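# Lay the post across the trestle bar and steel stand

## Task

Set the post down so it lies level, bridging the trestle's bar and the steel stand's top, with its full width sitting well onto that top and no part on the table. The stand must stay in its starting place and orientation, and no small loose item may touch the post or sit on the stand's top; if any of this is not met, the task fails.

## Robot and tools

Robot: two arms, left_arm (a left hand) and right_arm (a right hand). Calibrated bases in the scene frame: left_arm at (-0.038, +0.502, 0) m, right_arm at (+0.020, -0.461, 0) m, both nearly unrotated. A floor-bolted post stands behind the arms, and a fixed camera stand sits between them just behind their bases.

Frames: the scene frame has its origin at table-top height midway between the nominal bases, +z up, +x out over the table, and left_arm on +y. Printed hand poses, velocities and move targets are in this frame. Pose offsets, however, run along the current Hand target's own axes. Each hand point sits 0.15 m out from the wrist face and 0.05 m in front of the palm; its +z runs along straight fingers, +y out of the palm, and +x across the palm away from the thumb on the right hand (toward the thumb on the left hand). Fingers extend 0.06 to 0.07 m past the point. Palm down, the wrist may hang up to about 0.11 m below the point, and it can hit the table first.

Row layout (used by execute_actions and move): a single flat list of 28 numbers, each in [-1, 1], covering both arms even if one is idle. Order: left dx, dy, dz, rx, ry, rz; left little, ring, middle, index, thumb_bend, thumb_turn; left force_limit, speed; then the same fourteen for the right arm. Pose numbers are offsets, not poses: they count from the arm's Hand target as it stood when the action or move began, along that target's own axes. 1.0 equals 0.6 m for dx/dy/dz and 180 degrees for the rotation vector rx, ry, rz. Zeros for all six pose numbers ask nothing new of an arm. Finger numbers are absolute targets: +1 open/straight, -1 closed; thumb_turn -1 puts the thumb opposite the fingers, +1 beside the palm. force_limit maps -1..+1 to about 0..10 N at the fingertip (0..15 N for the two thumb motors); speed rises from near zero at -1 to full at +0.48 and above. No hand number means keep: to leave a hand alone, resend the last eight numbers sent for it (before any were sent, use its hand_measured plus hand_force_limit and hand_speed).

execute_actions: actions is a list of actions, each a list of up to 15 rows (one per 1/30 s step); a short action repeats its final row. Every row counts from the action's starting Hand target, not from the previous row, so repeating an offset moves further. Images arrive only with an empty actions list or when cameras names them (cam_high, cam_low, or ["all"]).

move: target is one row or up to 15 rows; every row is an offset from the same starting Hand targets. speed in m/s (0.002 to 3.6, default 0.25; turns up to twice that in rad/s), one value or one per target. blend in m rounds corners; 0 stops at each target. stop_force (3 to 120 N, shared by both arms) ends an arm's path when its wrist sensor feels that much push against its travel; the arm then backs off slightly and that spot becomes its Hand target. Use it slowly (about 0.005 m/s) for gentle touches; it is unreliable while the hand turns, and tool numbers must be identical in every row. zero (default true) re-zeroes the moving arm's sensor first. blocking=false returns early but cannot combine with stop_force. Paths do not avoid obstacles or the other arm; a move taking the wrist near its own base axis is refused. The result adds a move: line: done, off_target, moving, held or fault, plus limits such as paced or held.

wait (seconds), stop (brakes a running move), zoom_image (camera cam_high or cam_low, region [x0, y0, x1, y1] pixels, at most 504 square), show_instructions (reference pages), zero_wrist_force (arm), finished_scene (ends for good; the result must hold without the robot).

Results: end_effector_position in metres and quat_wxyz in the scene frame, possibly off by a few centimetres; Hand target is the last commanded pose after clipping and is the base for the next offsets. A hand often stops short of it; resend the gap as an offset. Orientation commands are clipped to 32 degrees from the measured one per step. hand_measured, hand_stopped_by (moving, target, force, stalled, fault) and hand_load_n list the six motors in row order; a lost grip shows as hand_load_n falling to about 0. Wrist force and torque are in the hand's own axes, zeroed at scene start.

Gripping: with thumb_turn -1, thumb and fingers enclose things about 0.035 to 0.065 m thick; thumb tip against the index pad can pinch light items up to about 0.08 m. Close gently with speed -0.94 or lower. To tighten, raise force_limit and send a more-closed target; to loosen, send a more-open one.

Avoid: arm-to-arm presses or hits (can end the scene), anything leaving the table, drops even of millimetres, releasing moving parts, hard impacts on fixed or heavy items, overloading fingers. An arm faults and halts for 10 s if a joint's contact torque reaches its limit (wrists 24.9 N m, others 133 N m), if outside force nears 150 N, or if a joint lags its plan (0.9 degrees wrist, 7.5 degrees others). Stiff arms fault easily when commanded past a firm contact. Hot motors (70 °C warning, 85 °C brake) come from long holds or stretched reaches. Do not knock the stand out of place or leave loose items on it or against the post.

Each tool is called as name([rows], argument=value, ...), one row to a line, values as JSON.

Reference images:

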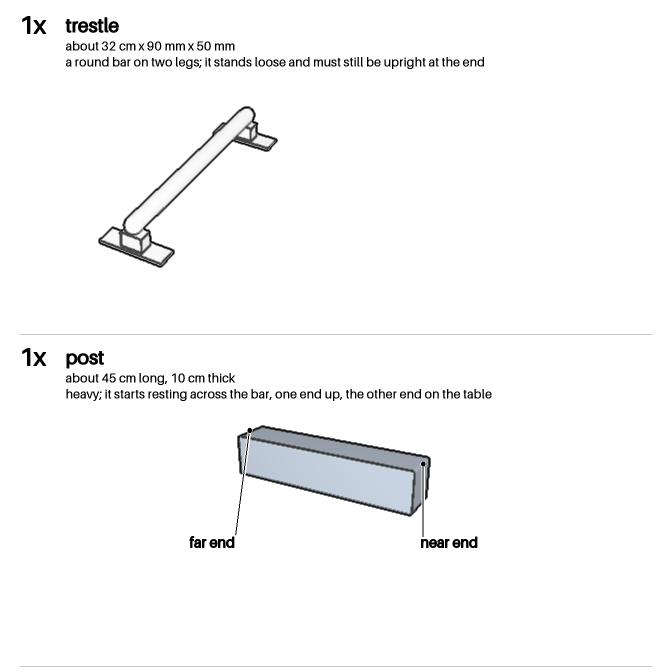

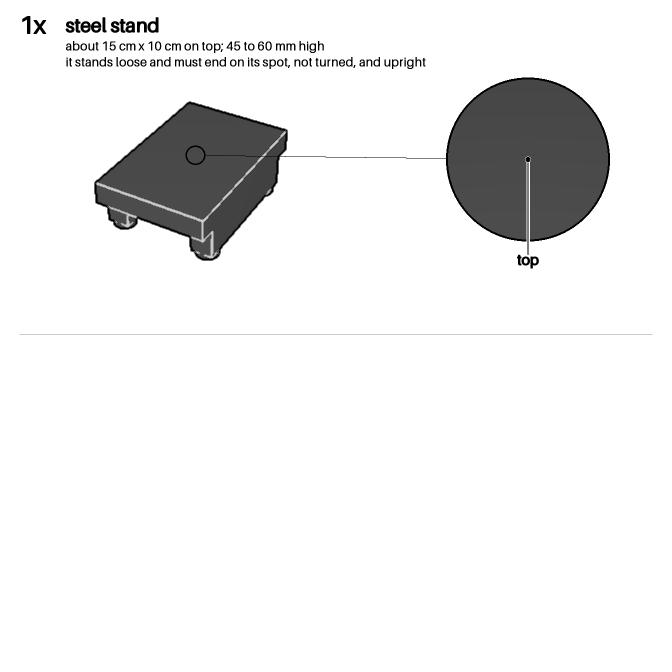

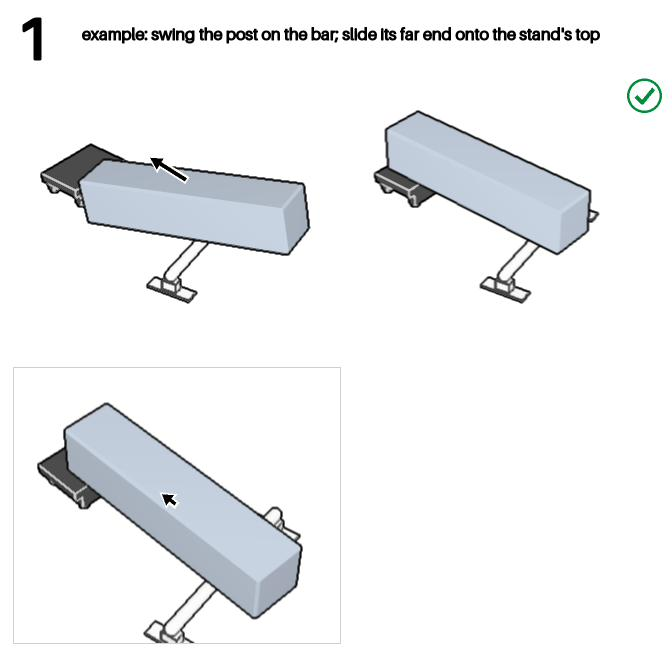

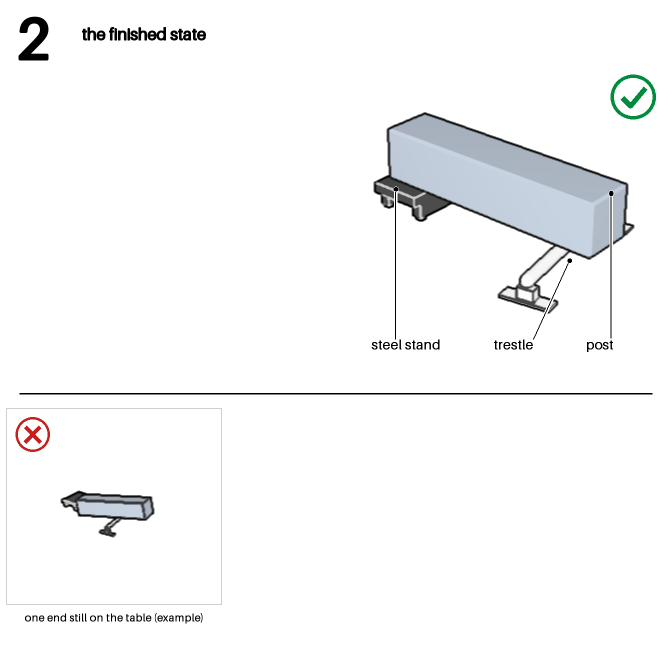

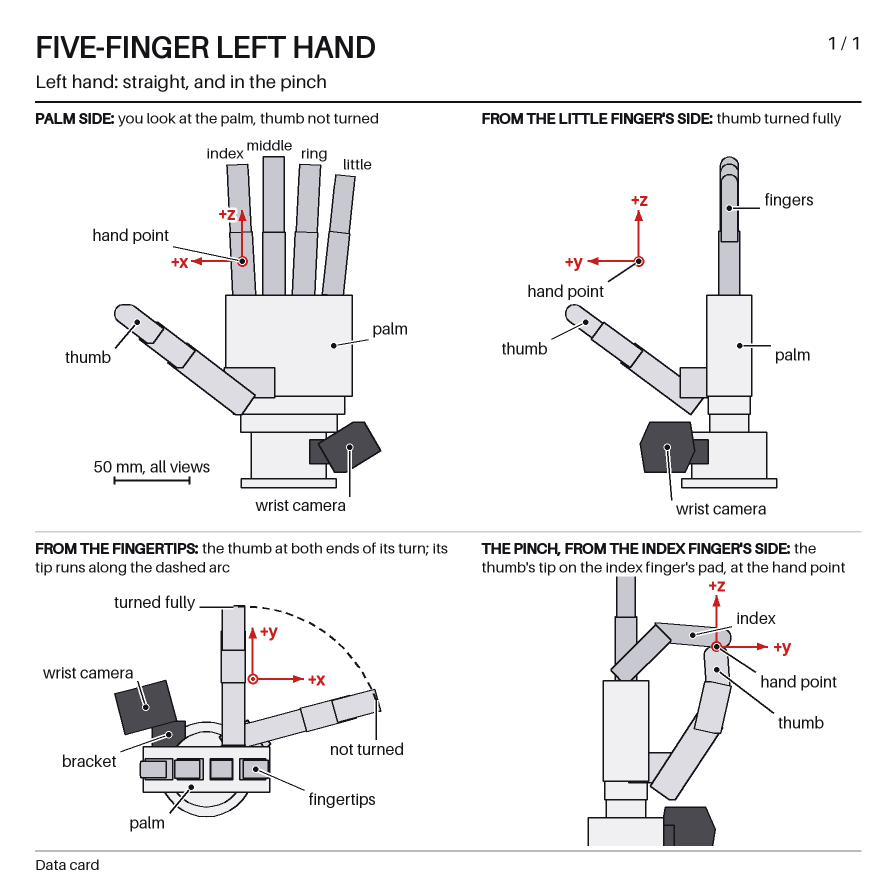

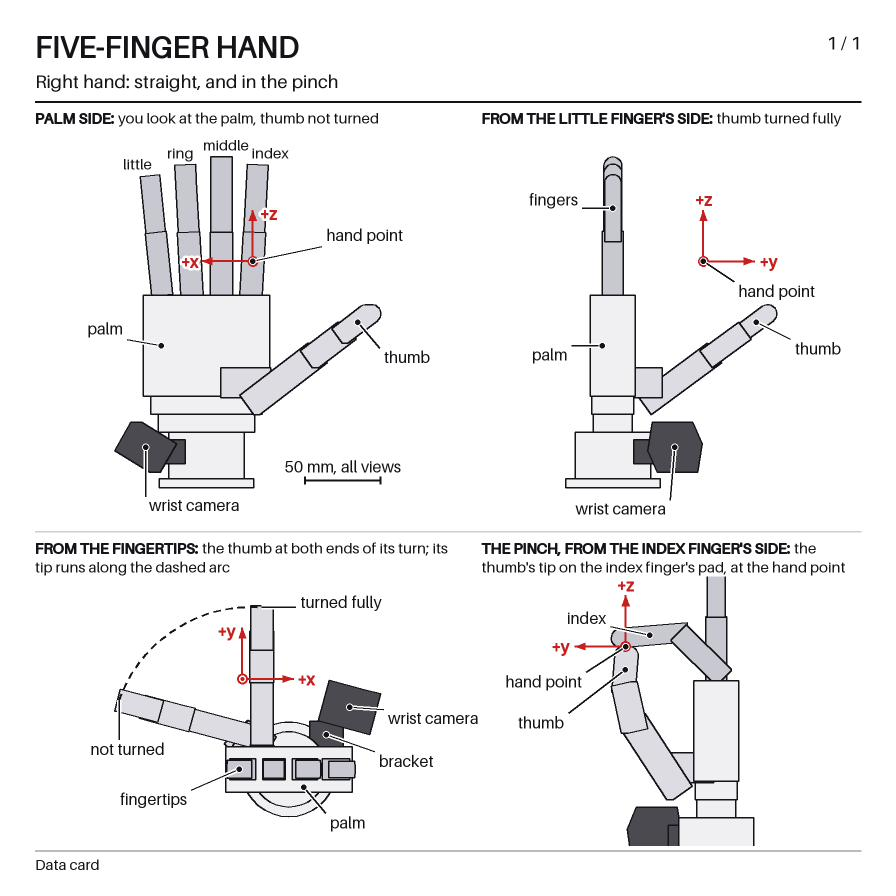

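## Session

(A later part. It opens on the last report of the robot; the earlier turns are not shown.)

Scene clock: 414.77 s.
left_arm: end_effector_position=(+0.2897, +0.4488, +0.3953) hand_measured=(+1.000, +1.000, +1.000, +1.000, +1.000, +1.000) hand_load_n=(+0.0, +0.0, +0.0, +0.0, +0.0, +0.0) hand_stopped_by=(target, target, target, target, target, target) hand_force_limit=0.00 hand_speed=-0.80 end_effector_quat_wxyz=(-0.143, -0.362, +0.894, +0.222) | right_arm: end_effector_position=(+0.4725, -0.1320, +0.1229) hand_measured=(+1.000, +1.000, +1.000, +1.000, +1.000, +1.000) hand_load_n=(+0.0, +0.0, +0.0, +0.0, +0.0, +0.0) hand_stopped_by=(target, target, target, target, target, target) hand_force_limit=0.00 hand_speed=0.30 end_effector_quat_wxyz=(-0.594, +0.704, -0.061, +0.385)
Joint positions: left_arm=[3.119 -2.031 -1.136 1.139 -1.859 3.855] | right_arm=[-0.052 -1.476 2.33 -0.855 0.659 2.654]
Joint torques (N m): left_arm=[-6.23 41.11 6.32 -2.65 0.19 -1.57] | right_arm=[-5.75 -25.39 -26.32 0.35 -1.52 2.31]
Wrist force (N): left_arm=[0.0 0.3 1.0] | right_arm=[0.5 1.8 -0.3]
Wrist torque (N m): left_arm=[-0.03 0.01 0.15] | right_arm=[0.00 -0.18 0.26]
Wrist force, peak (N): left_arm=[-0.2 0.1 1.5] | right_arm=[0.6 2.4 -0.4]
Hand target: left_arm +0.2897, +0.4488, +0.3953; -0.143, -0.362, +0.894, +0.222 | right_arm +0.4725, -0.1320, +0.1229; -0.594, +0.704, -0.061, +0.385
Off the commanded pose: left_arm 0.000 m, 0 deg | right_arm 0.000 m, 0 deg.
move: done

move(target=[0,0,0,0,0,0,1,1,1,1,1,1,0,-0.8,-0.039,0.02,0,0,0,0,1,1,1,1,1,1,0,0.3], speed=0.015, stop_force=40, cameras=["all"])

zoom_image(camera="cam_high", region=[320, 70, 620, 280])

zoom_image(camera="cam_low", region=[620, 80, 896, 350])

Scene clock: 431.47 s.
left_arm: end_effector_position=(+0.2897, +0.4488, +0.3953) hand_measured=(+1.000, +1.000, +1.000, +1.000, +1.000, +1.000) hand_load_n=(+0.0, +0.0, +0.0, +0.0, +0.0, +0.0) hand_stopped_by=(target, target, target, target, target, target) hand_force_limit=0.00 hand_speed=-0.80 end_effector_quat_wxyz=(-0.143, -0.362, +0.894, +0.222) | right_arm: end_effector_position=(+0.4606, -0.1227, +0.1014) hand_measured=(+1.000, +1.000, +1.000, +1.000, +1.000, +1.000) hand_load_n=(+0.0, +0.0, +0.0, +0.0, +0.0, +0.0) hand_stopped_by=(target, target, target, target, target, target) hand_force_limit=0.00 hand_speed=0.30 end_effector_quat_wxyz=(-0.594, +0.704, -0.061, +0.385)
Joint positions: left_arm=[3.119 -2.031 -1.136 1.139 -1.859 3.855] | right_arm=[-0.02 -1.436 2.37 -0.935 0.691 2.654]
Joint torques (N m): left_arm=[-8 41.29 6.46 -2.84 0.12 -1.45] | right_arm=[7.51 -5.53 -2.05 -1.45 1.96 1.93]
Wrist force (N): left_arm=[-0.2 0.1 1.2] | right_arm=[1.3 -10.5 -1.7]
Wrist torque (N m): left_arm=[-0.07 0.05 0.14] | right_arm=[-0.75 -0.16 -0.24]
Wrist force, peak (N): left_arm=[-0.3 0.3 1.5] | right_arm=[-0.2 -16.2 -1.7]
Hand target: left_arm +0.2897, +0.4488, +0.3953; -0.143, -0.362, +0.894, +0.222 | right_arm +0.4606, -0.1227, +0.1014; -0.594, +0.704, -0.061, +0.385
Off the commanded pose: left_arm 0.000 m, 0 deg | right_arm 0.000 m, 0 deg.
move: done

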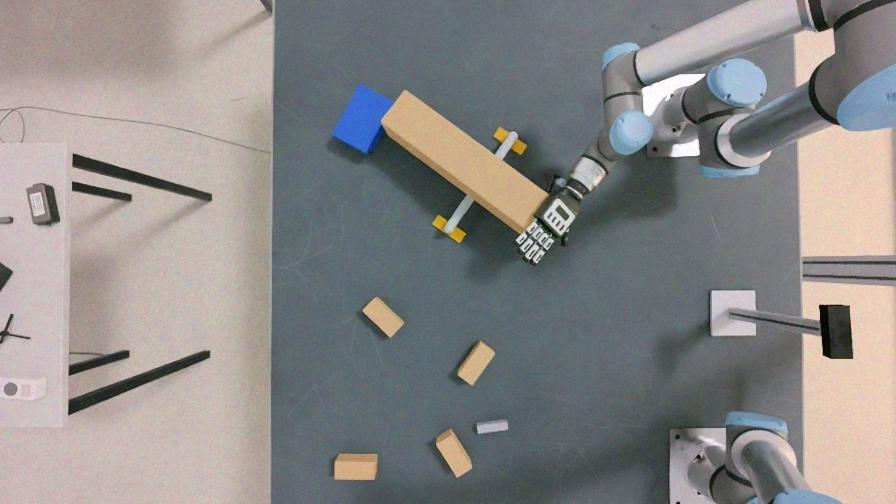

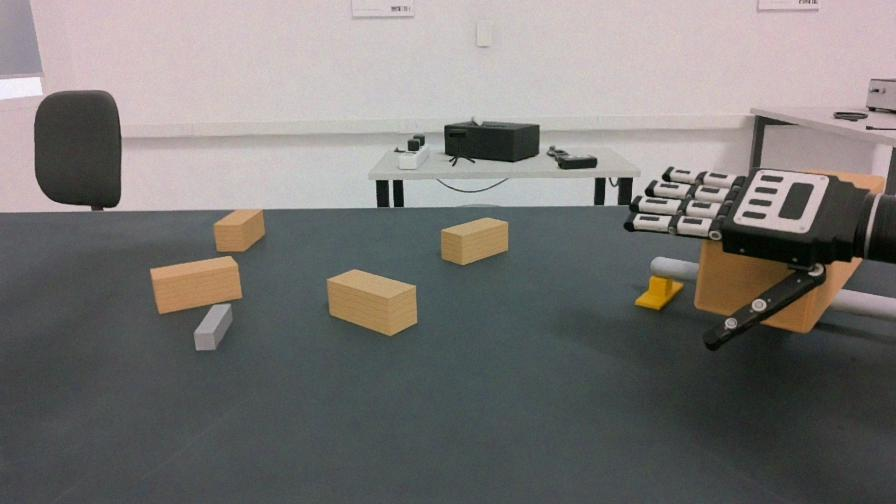

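Scaled by 1.680 from the camera's image (finer frame: 1280x720).

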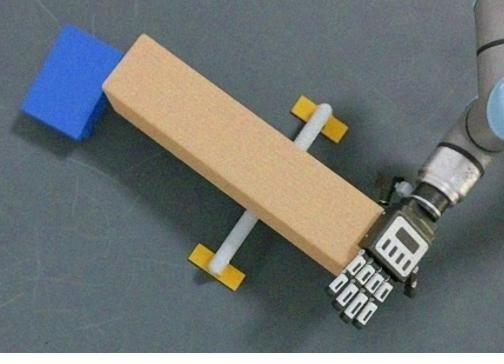

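Scaled by 1.826 from the camera's image (finer frame: 1280x720).

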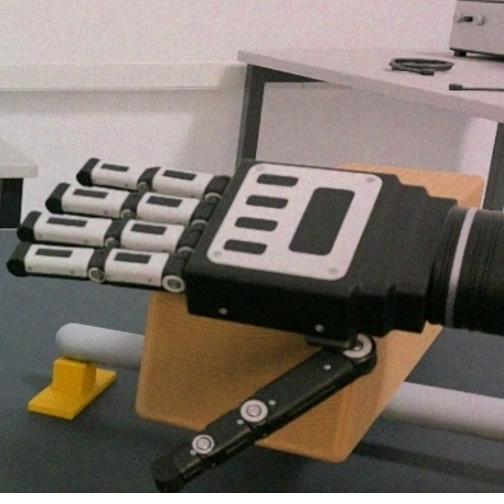

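move(target=[0,0,0,0,0,0,1,1,1,1,1,1,0,-0.8,-0.0363,0.023,0,0,0,0,1,1,1,1,1,1,0,0.3], speed=0.015, stop_force=40, zero=false, cameras=["all"])

zoom_image(camera="cam_high", region=[320, 70, 620, 280])

zoom_image(camera="cam_low", region=[620, 80, 896, 350])

Scene clock: 456.00 s.
left_arm: end_effector_position=(+0.2897, +0.4488, +0.3953) hand_measured=(+1.000, +1.000, +1.000, +1.000, +1.000, +1.000) hand_load_n=(+0.0, +0.0, +0.0, +0.0, +0.0, +0.0) hand_stopped_by=(target, target, target, target, target, target) hand_force_limit=0.00 hand_speed=-0.80 end_effector_quat_wxyz=(-0.143, -0.362, +0.894, +0.222) | right_arm: end_effector_position=(+0.4506, -0.1149, +0.0790) hand_measured=(+1.000, +1.000, +1.000, +1.000, +1.000, +1.000) hand_load_n=(+0.0, +0.0, +0.0, +0.0, +0.0, +0.0) hand_stopped_by=(target, target, target, target, target, target) hand_force_limit=0.00 hand_speed=0.30 end_effector_quat_wxyz=(-0.594, +0.704, -0.061, +0.385)
Joint positions: left_arm=[3.119 -2.031 -1.136 1.139 -1.859 3.855] | right_arm=[0.009 -1.384 2.403 -1.02 0.72 2.654]
Joint torques (N m): left_arm=[-5.81 40.53 6.85 -3.21 -0.02 -1.58] | right_arm=[8.82 -7.75 -0.4 -1.54 1.58 1.76]
Wrist force (N): left_arm=[-0.3 0.2 1.1] | right_arm=[1.4 -6.2 -1.0]
Wrist torque (N m): left_arm=[-0.05 0.05 0.13] | right_arm=[-0.44 -0.24 -0.07]
Wrist force, peak (N): left_arm=[-0.4 0.0 1.5] | right_arm=[-2.2 -17.2 -1.1]
Hand target: left_arm +0.2897, +0.4488, +0.3953; -0.143, -0.362, +0.894, +0.222 | right_arm +0.4506, -0.1149, +0.0790; -0.594, +0.704, -0.061, +0.385
Off the commanded pose: left_arm 0.000 m, 0 deg | right_arm 0.000 m, 0 deg.
move: done

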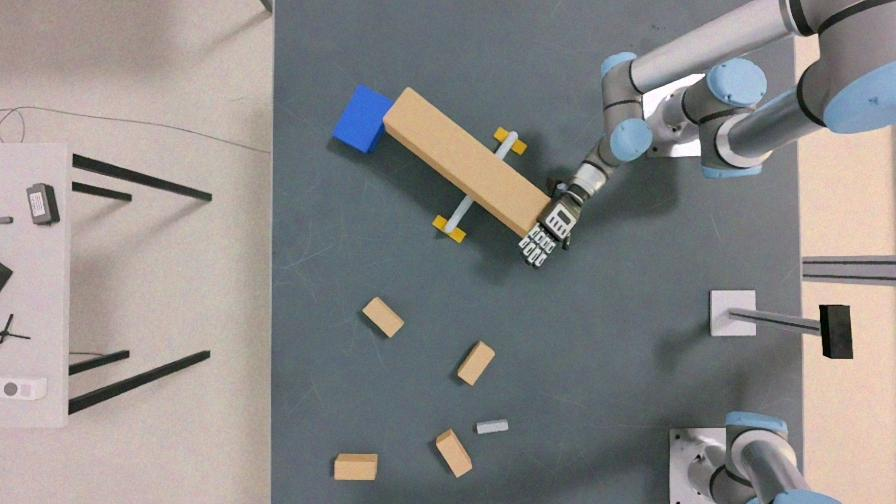

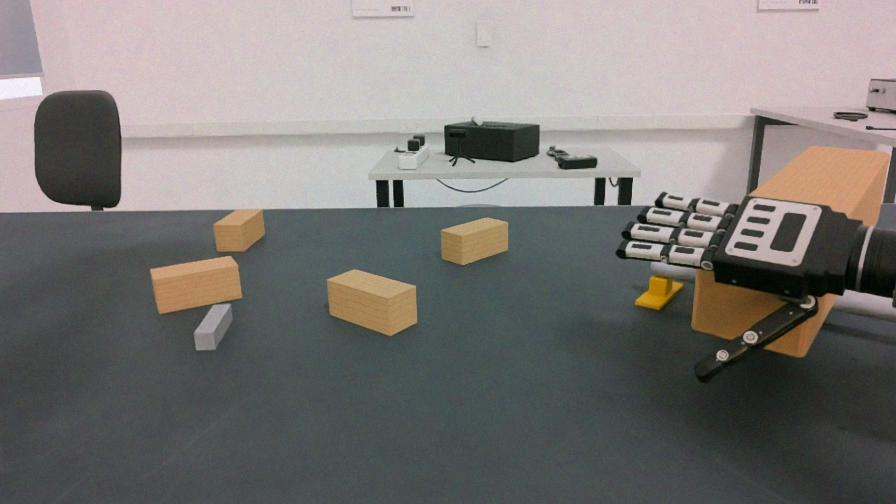

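Scaled by 1.680 from the camera's image (finer frame: 1280x720).

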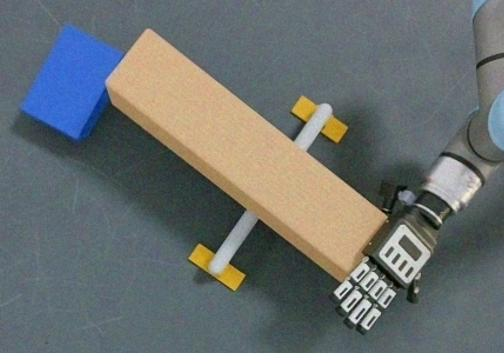

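Scaled by 1.826 from the camera's image (finer frame: 1280x720).

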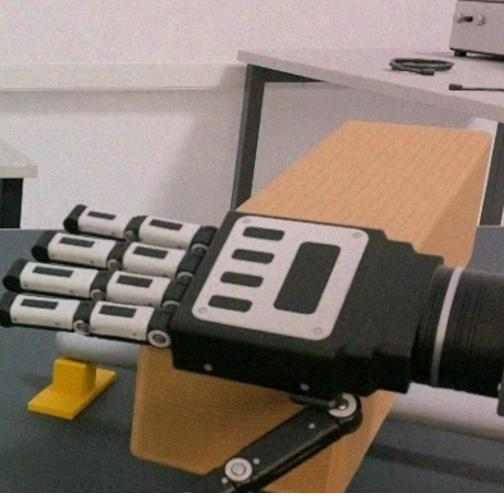

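move(target=[0,0,0,0,0,0,1,1,1,1,1,1,0,-0.8,-0.0052,-0.0027,-0.053,0.0245,-0.0461,0,1,1,1,1,1,1,0,0.3], speed=0.02, cameras=["all"])

zoom_image(camera="cam_high", region=[320, 70, 620, 280])

zoom_image(camera="cam_low", region=[620, 80, 896, 350])

Scene clock: 471.90 s.
left_arm: end_effector_position=(+0.2897, +0.4488, +0.3953) hand_measured=(+1.000, +1.000, +1.000, +1.000, +1.000, +1.000) hand_load_n=(+0.0, +0.0, +0.0, +0.0, +0.0, +0.0) hand_stopped_by=(target, target, target, target, target, target) hand_force_limit=0.00 hand_speed=-0.80 end_effector_quat_wxyz=(-0.143, -0.362, +0.894, +0.222) | right_arm: end_effector_position=(+0.4283, -0.1378, +0.0789) hand_measured=(+1.000, +1.000, +1.000, +1.000, +1.000, +1.000) hand_load_n=(+0.0, +0.0, +0.0, +0.0, +0.0, +0.0) hand_stopped_by=(target, target, target, target, target, target) hand_force_limit=0.00 hand_speed=0.30 end_effector_quat_wxyz=(-0.623, +0.707, -0.003, +0.335)
Joint positions: left_arm=[3.119 -2.031 -1.136 1.139 -1.859 3.855] | right_arm=[-0.153 -1.4 2.425 -1.027 0.395 2.655]
Joint torques (N m): left_arm=[-6.01 39.88 5.04 -3.11 -0.32 -1.43] | right_arm=[-6.89 -22.61 -0.48 -1.54 -1.16 2.23]
Wrist force (N): left_arm=[-0.1 0.2 1.4] | right_arm=[1.3 -5.5 -0.1]
Wrist torque (N m): left_arm=[-0.05 0.05 0.14] | right_arm=[-0.71 -0.33 -0.07]
Wrist force, peak (N): left_arm=[-0.4 0.2 1.6] | right_arm=[-1.0 -11.5 0.9]
Hand target: left_arm +0.2897, +0.4488, +0.3953; -0.143, -0.362, +0.894, +0.222 | right_arm +0.4283, -0.1378, +0.0789; -0.623, +0.707, -0.003, +0.335
Off the commanded pose: left_arm 0.000 m, 0 deg | right_arm 0.000 m, 0 deg.
move: done

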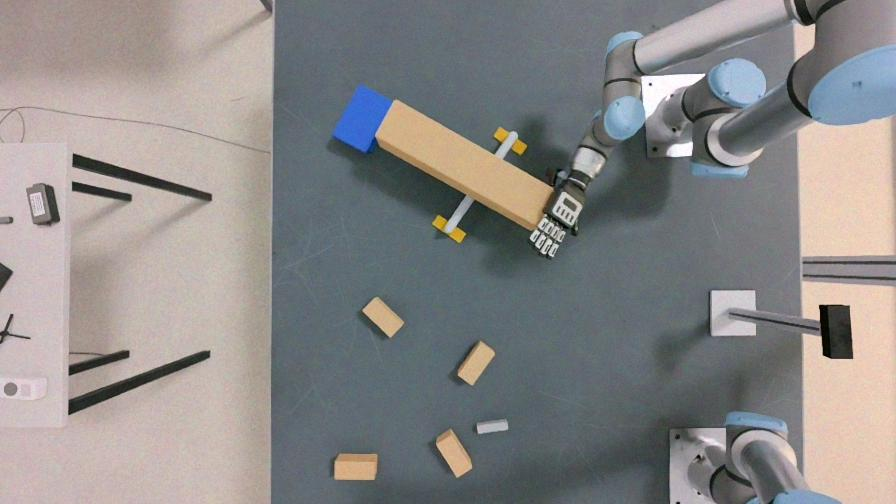

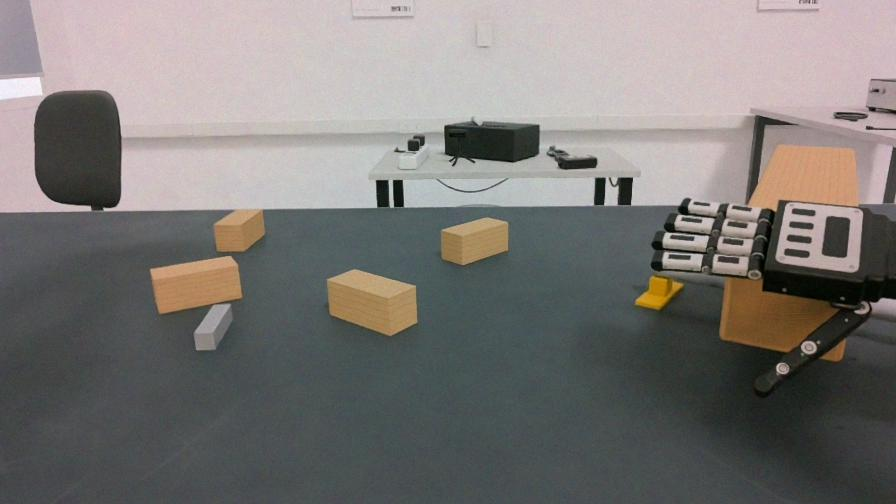

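Scaled by 1.680 from the camera's image (finer frame: 1280x720).

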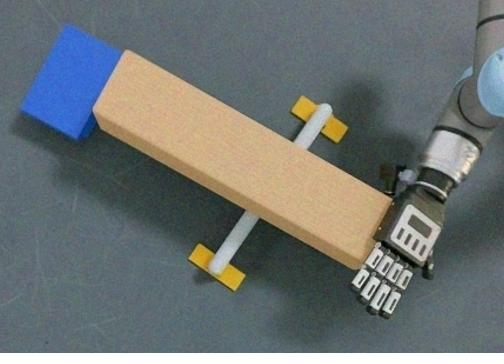

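Scaled by 1.826 from the camera's image (finer frame: 1280x720).

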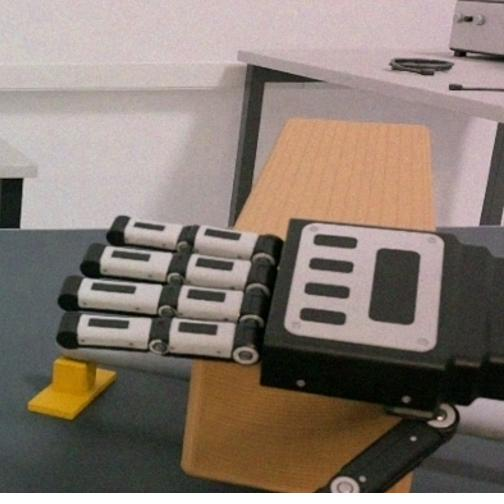

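move(target=[0,0,0,0,0,0,1,1,1,1,1,1,0,-0.8,0.0459,0.0202,0,0,0,0,1,1,1,1,1,1,0,0.3], speed=0.015, stop_force=50, zero=false, cameras=["all"])

zoom_image(camera="cam_high", region=[320, 70, 620, 280])

zoom_image(camera="cam_low", region=[620, 80, 896, 350])

Scene clock: 497.33 s.
left_arm: end_effector_position=(+0.2897, +0.4488, +0.3953) hand_measured=(+1.000, +1.000, +1.000, +1.000, +1.000, +1.000) hand_load_n=(+0.0, +0.0, +0.0, +0.0, +0.0, +0.0) hand_stopped_by=(target, target, target, target, target, target) hand_force_limit=0.00 hand_speed=-0.80 end_effector_quat_wxyz=(-0.143, -0.362, +0.894, +0.222) | right_arm: end_effector_position=(+0.4546, -0.1521, +0.0811) hand_measured=(+1.000, +1.000, +1.000, +1.000, +1.000, +1.000) hand_load_n=(+0.0, +0.0, +0.0, -0.5, +0.0, +0.0) hand_stopped_by=(target, target, target, target, target, target) hand_force_limit=0.00 hand_speed=0.30 end_effector_quat_wxyz=(-0.623, +0.707, -0.003, +0.335)
Joint positions: left_arm=[3.119 -2.031 -1.136 1.139 -1.859 3.855] | right_arm=[-0.191 -1.364 2.366 -1.003 0.356 2.655]
Joint torques (N m): left_arm=[-5.66 40.26 6.3 -3.58 -0.32 -1.23] | right_arm=[-11.62 -6.27 -26.62 0.14 1.27 -1.66]
Wrist force (N): left_arm=[-0.1 0.3 1.4] | right_arm=[-6.9 -20.0 -3.5]
Wrist torque (N m): left_arm=[-0.04 0.04 0.13] | right_arm=[-1.89 0.39 -0.53]
Wrist force, peak (N): left_arm=[-0.3 0.5 1.5] | right_arm=[-6.6 -22.2 -2.7]
Hand target: left_arm +0.2897, +0.4488, +0.3953; -0.143, -0.362, +0.894, +0.222 | right_arm +0.4546, -0.1521, +0.0811; -0.623, +0.707, -0.003, +0.335
Off the commanded pose: left_arm 0.000 m, 0 deg | right_arm 0.000 m, 0 deg.
move: done

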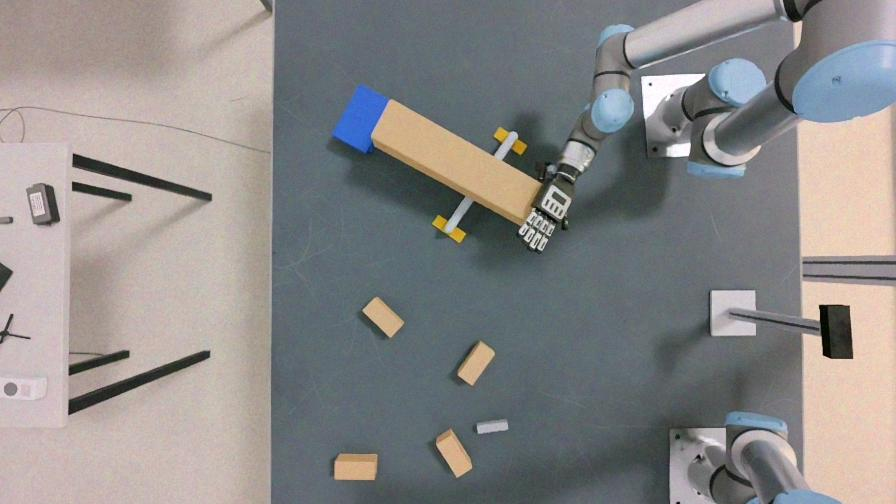

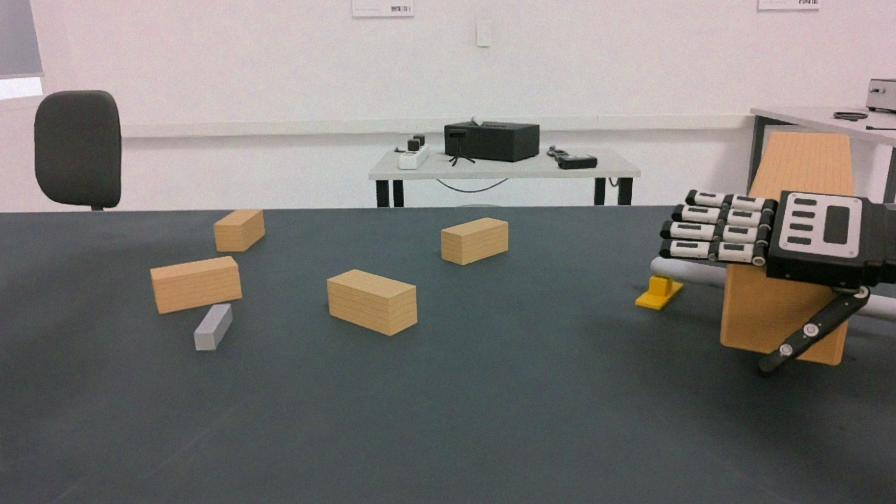

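Scaled by 1.680 from the camera's image (finer frame: 1280x720).

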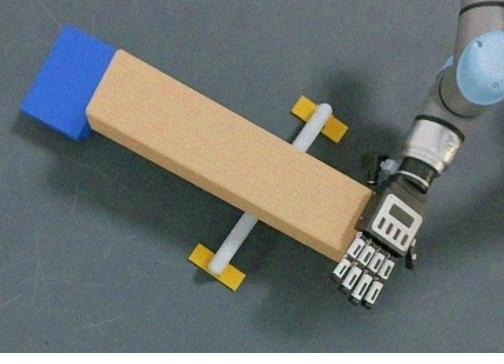

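Scaled by 1.826 from the camera's image (finer frame: 1280x720).

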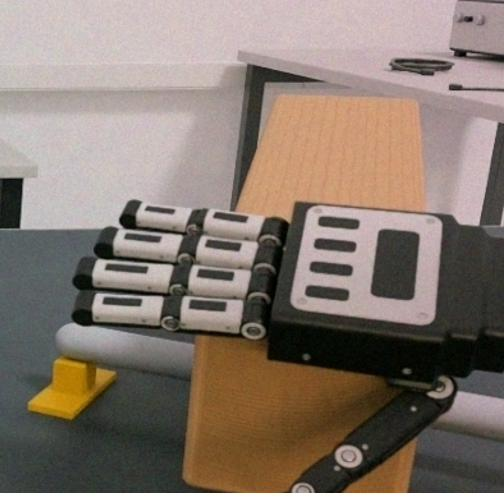

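move(target=[0,0,0,0,0,0,1,1,1,1,1,1,0,-0.8,-0.0161,0.0141,0,0,0,-0.0667,1,1,1,1,1,1,0,0.3], speed=0.015, cameras=["all"])

zoom_image(camera="cam_high", region=[320, 70, 620, 280])

zoom_image(camera="cam_low", region=[620, 80, 896, 400])

Scene clock: 541.77 s.
left_arm: end_effector_position=(+0.2897, +0.4488, +0.3953) hand_measured=(+1.000, +1.000, +1.000, +1.000, +1.000, +1.000) hand_load_n=(+0.0, +0.0, +0.0, +0.0, +0.0, +0.0) hand_stopped_by=(target, target, target, target, target, target) hand_force_limit=0.00 hand_speed=-0.80 end_effector_quat_wxyz=(-0.143, -0.362, +0.894, +0.222) | right_arm: end_effector_position=(+0.4506, -0.1499, +0.0691) hand_measured=(+1.000, +1.000, +1.000, +1.000, +1.000, +1.000) hand_load_n=(+0.0, +0.0, -0.5, +0.0, +0.0, +0.0) hand_stopped_by=(target, target, target, target, target, target) hand_force_limit=0.00 hand_speed=0.30 end_effector_quat_wxyz=(-0.585, +0.703, +0.071, +0.398)
Joint positions: left_arm=[3.119 -2.031 -1.136 1.139 -1.859 3.855] | right_arm=[-0.168 -1.349 2.412 -1.064 0.379 2.445]
Joint torques (N m): left_arm=[-3.42 39.49 5.88 -3.61 -0.68 -1.18] | right_arm=[7.29 -7.03 -0.79 -1.73 2.2 -1.83]
Wrist force (N): left_arm=[-0.2 0.1 1.2] | right_arm=[2.9 -11.0 -0.2]
Wrist torque (N m): left_arm=[-0.07 0.04 0.15] | right_arm=[-0.97 -0.40 0.03]
Wrist force, peak (N): left_arm=[-0.2 0.4 1.8] | right_arm=[-7.6 -23.9 -3.0]
Hand target: left_arm +0.2897, +0.4488, +0.3953; -0.143, -0.362, +0.894, +0.222 | right_arm +0.4506, -0.1499, +0.0691; -0.585, +0.703, +0.071, +0.398
Off the commanded pose: left_arm 0.000 m, 0 deg | right_arm 0.000 m, 0 deg.
move: done

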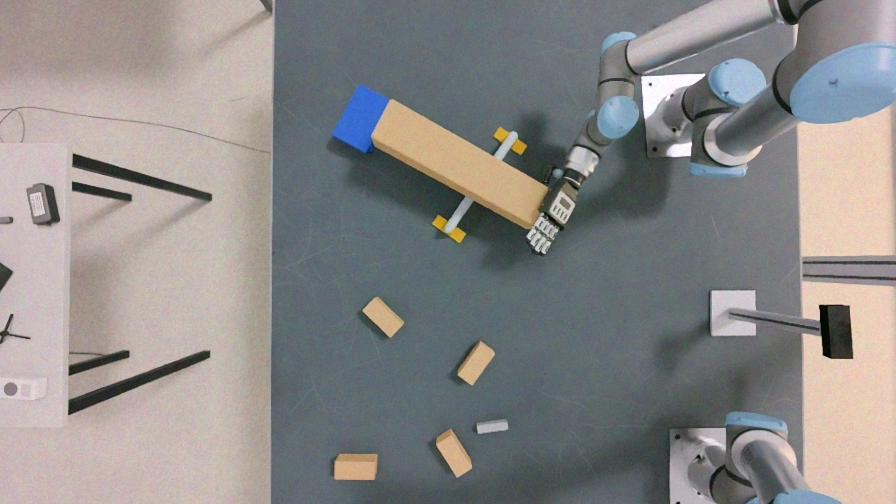

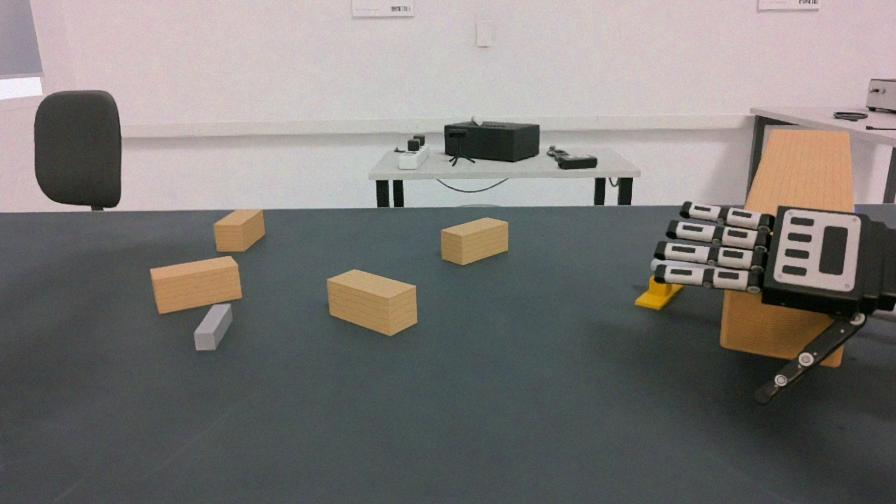

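Scaled by 1.680 from the camera's image (finer frame: 1280x720).

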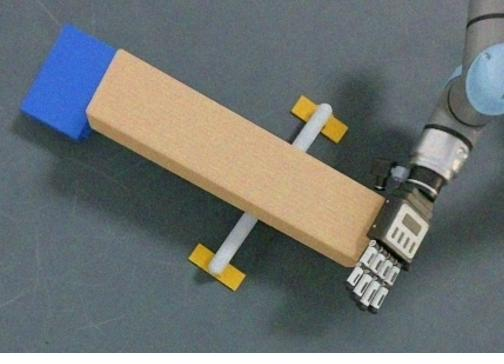

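Scaled by 1.575 from the camera's image (finer frame: 1280x720).

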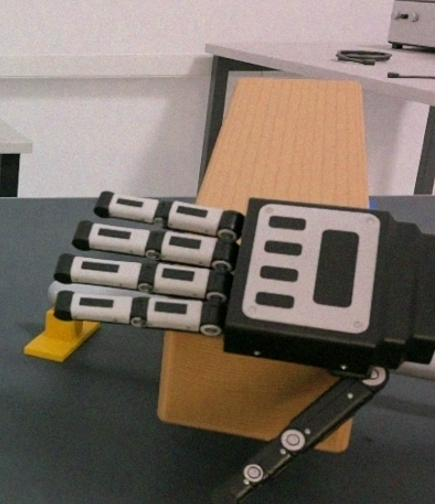

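move(target=[0,0,0,0,0,0,1,1,1,1,1,1,0,-0.8,0.0313,0.0197,0,0,0,0,1,1,1,1,1,1,0,0.3], speed=0.015, stop_force=50, zero=false, cameras=["all"])

zoom_image(camera="cam_high", region=[320, 70, 620, 280])

zoom_image(camera="cam_low", region=[620, 80, 896, 400])

Scene clock: 552.77 s.
left_arm: end_effector_position=(+0.2897, +0.4488, +0.3953) hand_measured=(+1.000, +1.000, +1.000, +1.000, +1.000, +1.000) hand_load_n=(+0.0, +0.0, +0.0, +0.0, -0.5, +0.0) hand_stopped_by=(target, target, target, target, target, target) hand_force_limit=0.00 hand_speed=-0.80 end_effector_quat_wxyz=(-0.143, -0.362, +0.894, +0.222) | right_arm: end_effector_position=(+0.4699, -0.1604, +0.0721) hand_measured=(+1.000, +1.000, +1.000, +1.000, +1.000, +1.000) hand_load_n=(+0.0, +0.0, +0.0, +0.0, +0.0, +0.0) hand_stopped_by=(target, target, target, target, target, target) hand_force_limit=0.00 hand_speed=0.30 end_effector_quat_wxyz=(-0.585, +0.703, +0.071, +0.398)
Joint positions: left_arm=[3.119 -2.031 -1.136 1.139 -1.859 3.855] | right_arm=[-0.195 -1.329 2.366 -1.039 0.352 2.445]
Joint torques (N m): left_arm=[-4.85 40.07 6.84 -4.12 -0.72 -1.25] | right_arm=[-11.2 -6.7 -25.24 0.74 1.14 -1.56]
Wrist force (N): left_arm=[-0.1 0.2 1.3] | right_arm=[-0.8 -21.4 -2.4]
Wrist torque (N m): left_arm=[-0.08 0.03 0.15] | right_arm=[-1.63 -0.03 -0.51]
Wrist force, peak (N): left_arm=[-0.3 0.3 1.7] | right_arm=[-3.0 -22.9 -1.9]
Hand target: left_arm +0.2897, +0.4488, +0.3953; -0.143, -0.362, +0.894, +0.222 | right_arm +0.4699, -0.1604, +0.0721; -0.585, +0.703, +0.071, +0.398
Off the commanded pose: left_arm 0.000 m, 0 deg | right_arm 0.000 m, 0 deg.
move: done

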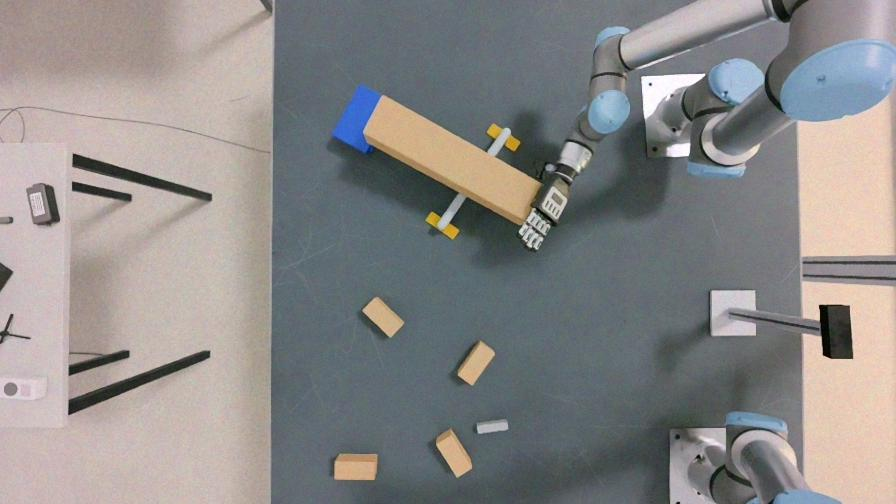

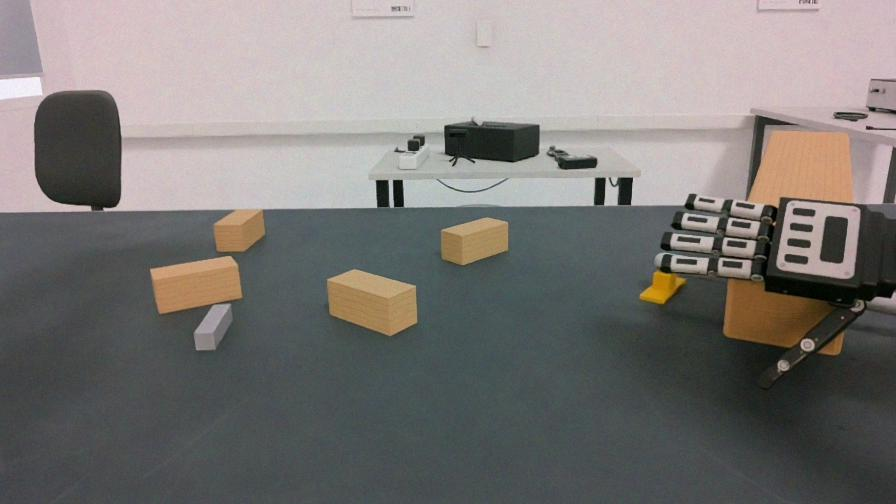

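Scaled by 1.680 from the camera's image (finer frame: 1280x720).

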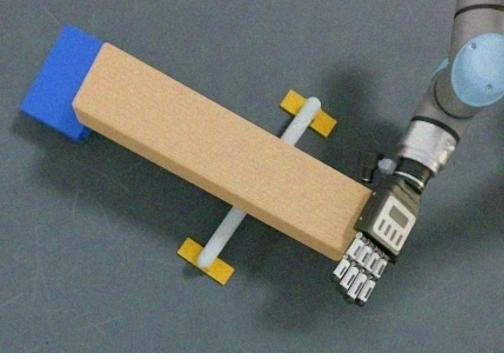

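Scaled by 1.575 from the camera's image (finer frame: 1280x720).

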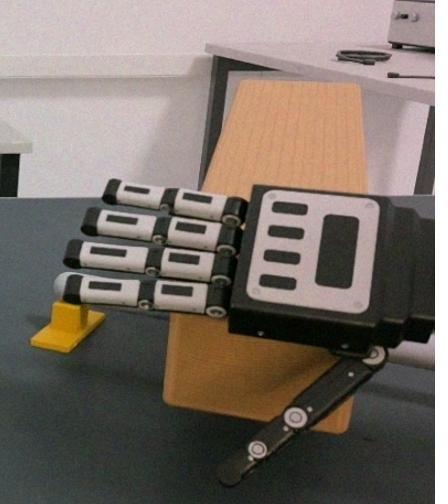

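move(target=[0,0,0,0,0,0,1,1,1,1,1,1,0,-0.8,0.0479,0.0337,0,0,0,0,1,1,1,1,1,1,0,0.3], speed=0.02, stop_force=50, zero=false, cameras=["all"])

zoom_image(camera="cam_high", region=[320, 70, 620, 280])

zoom_image(camera="cam_low", region=[620, 80, 896, 400])

Scene clock: 565.37 s.
left_arm: end_effector_position=(+0.2897, +0.4488, +0.3953) hand_measured=(+1.000, +1.000, +1.000, +1.000, +1.000, +1.000) hand_load_n=(+0.0, +0.5, +0.0, +0.0, +0.0, +0.0) hand_stopped_by=(target, target, target, target, target, target) hand_force_limit=0.00 hand_speed=-0.80 end_effector_quat_wxyz=(-0.143, -0.362, +0.894, +0.222) | right_arm: end_effector_position=(+0.5007, -0.1772, +0.0751) hand_measured=(+1.000, +1.000, +1.000, +1.000, +1.000, +1.000) hand_load_n=(+0.0, -0.5, +0.0, +0.0, +0.0, +0.0) hand_stopped_by=(target, target, target, target, target, target) hand_force_limit=0.00 hand_speed=0.30 end_effector_quat_wxyz=(-0.585, +0.703, +0.071, +0.398)
Joint positions: left_arm=[3.119 -2.031 -1.136 1.139 -1.859 3.855] | right_arm=[-0.231 -1.289 2.291 -1.003 0.316 2.445]
Joint torques (N m): left_arm=[-5.42 39.7 6.65 -4.06 -0.94 -1.19] | right_arm=[-10.69 -8.55 -25.32 0.65 1.28 -1.91]
Wrist force (N): left_arm=[-0.3 0.2 1.6] | right_arm=[-2.2 -20.0 -2.7]
Wrist torque (N m): left_arm=[-0.06 0.08 0.12] | right_arm=[-1.51 0.09 -0.57]
Wrist force, peak (N): left_arm=[-0.1 0.1 1.8] | right_arm=[-2.9 -25.5 -2.8]
Hand target: left_arm +0.2897, +0.4488, +0.3953; -0.143, -0.362, +0.894, +0.222 | right_arm +0.5007, -0.1772, +0.0751; -0.585, +0.703, +0.071, +0.398
Off the commanded pose: left_arm 0.000 m, 0 deg | right_arm 0.000 m, 0 deg.
move: done

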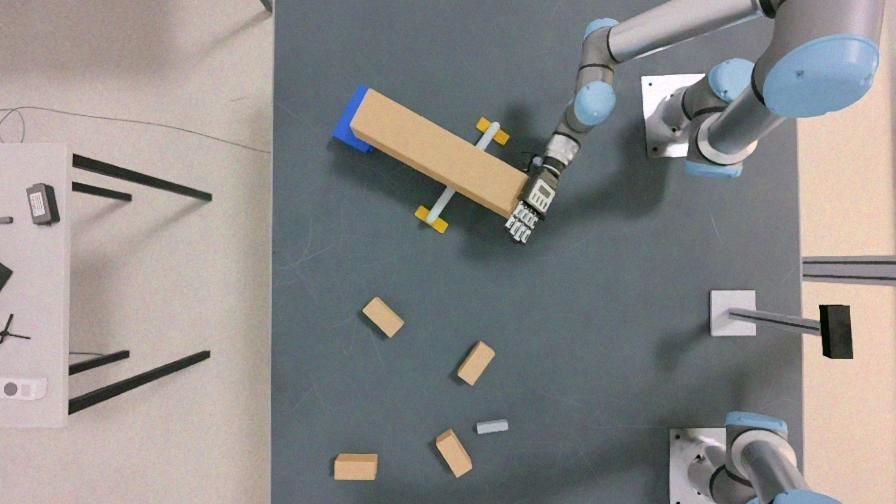

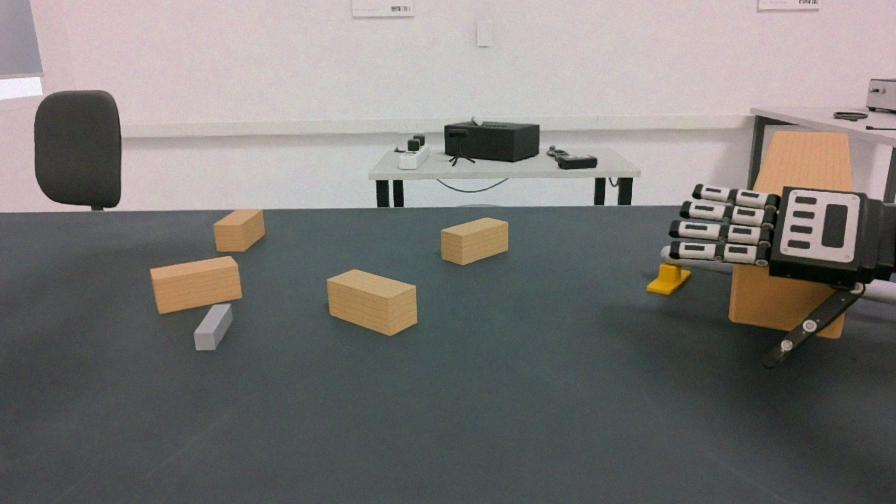

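Scaled by 1.680 from the camera's image (finer frame: 1280x720).

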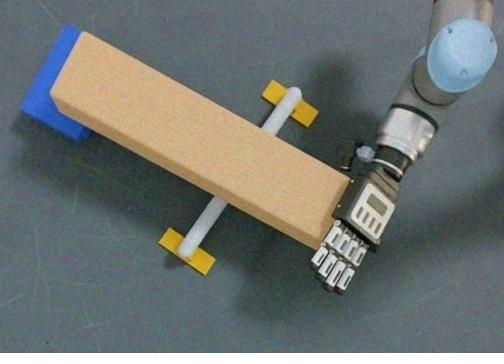

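Scaled by 1.575 from the camera's image (finer frame: 1280x720).

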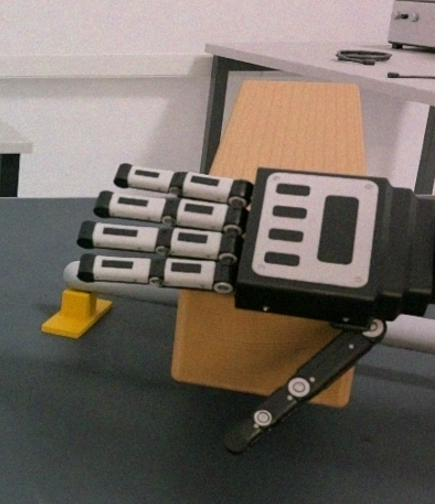

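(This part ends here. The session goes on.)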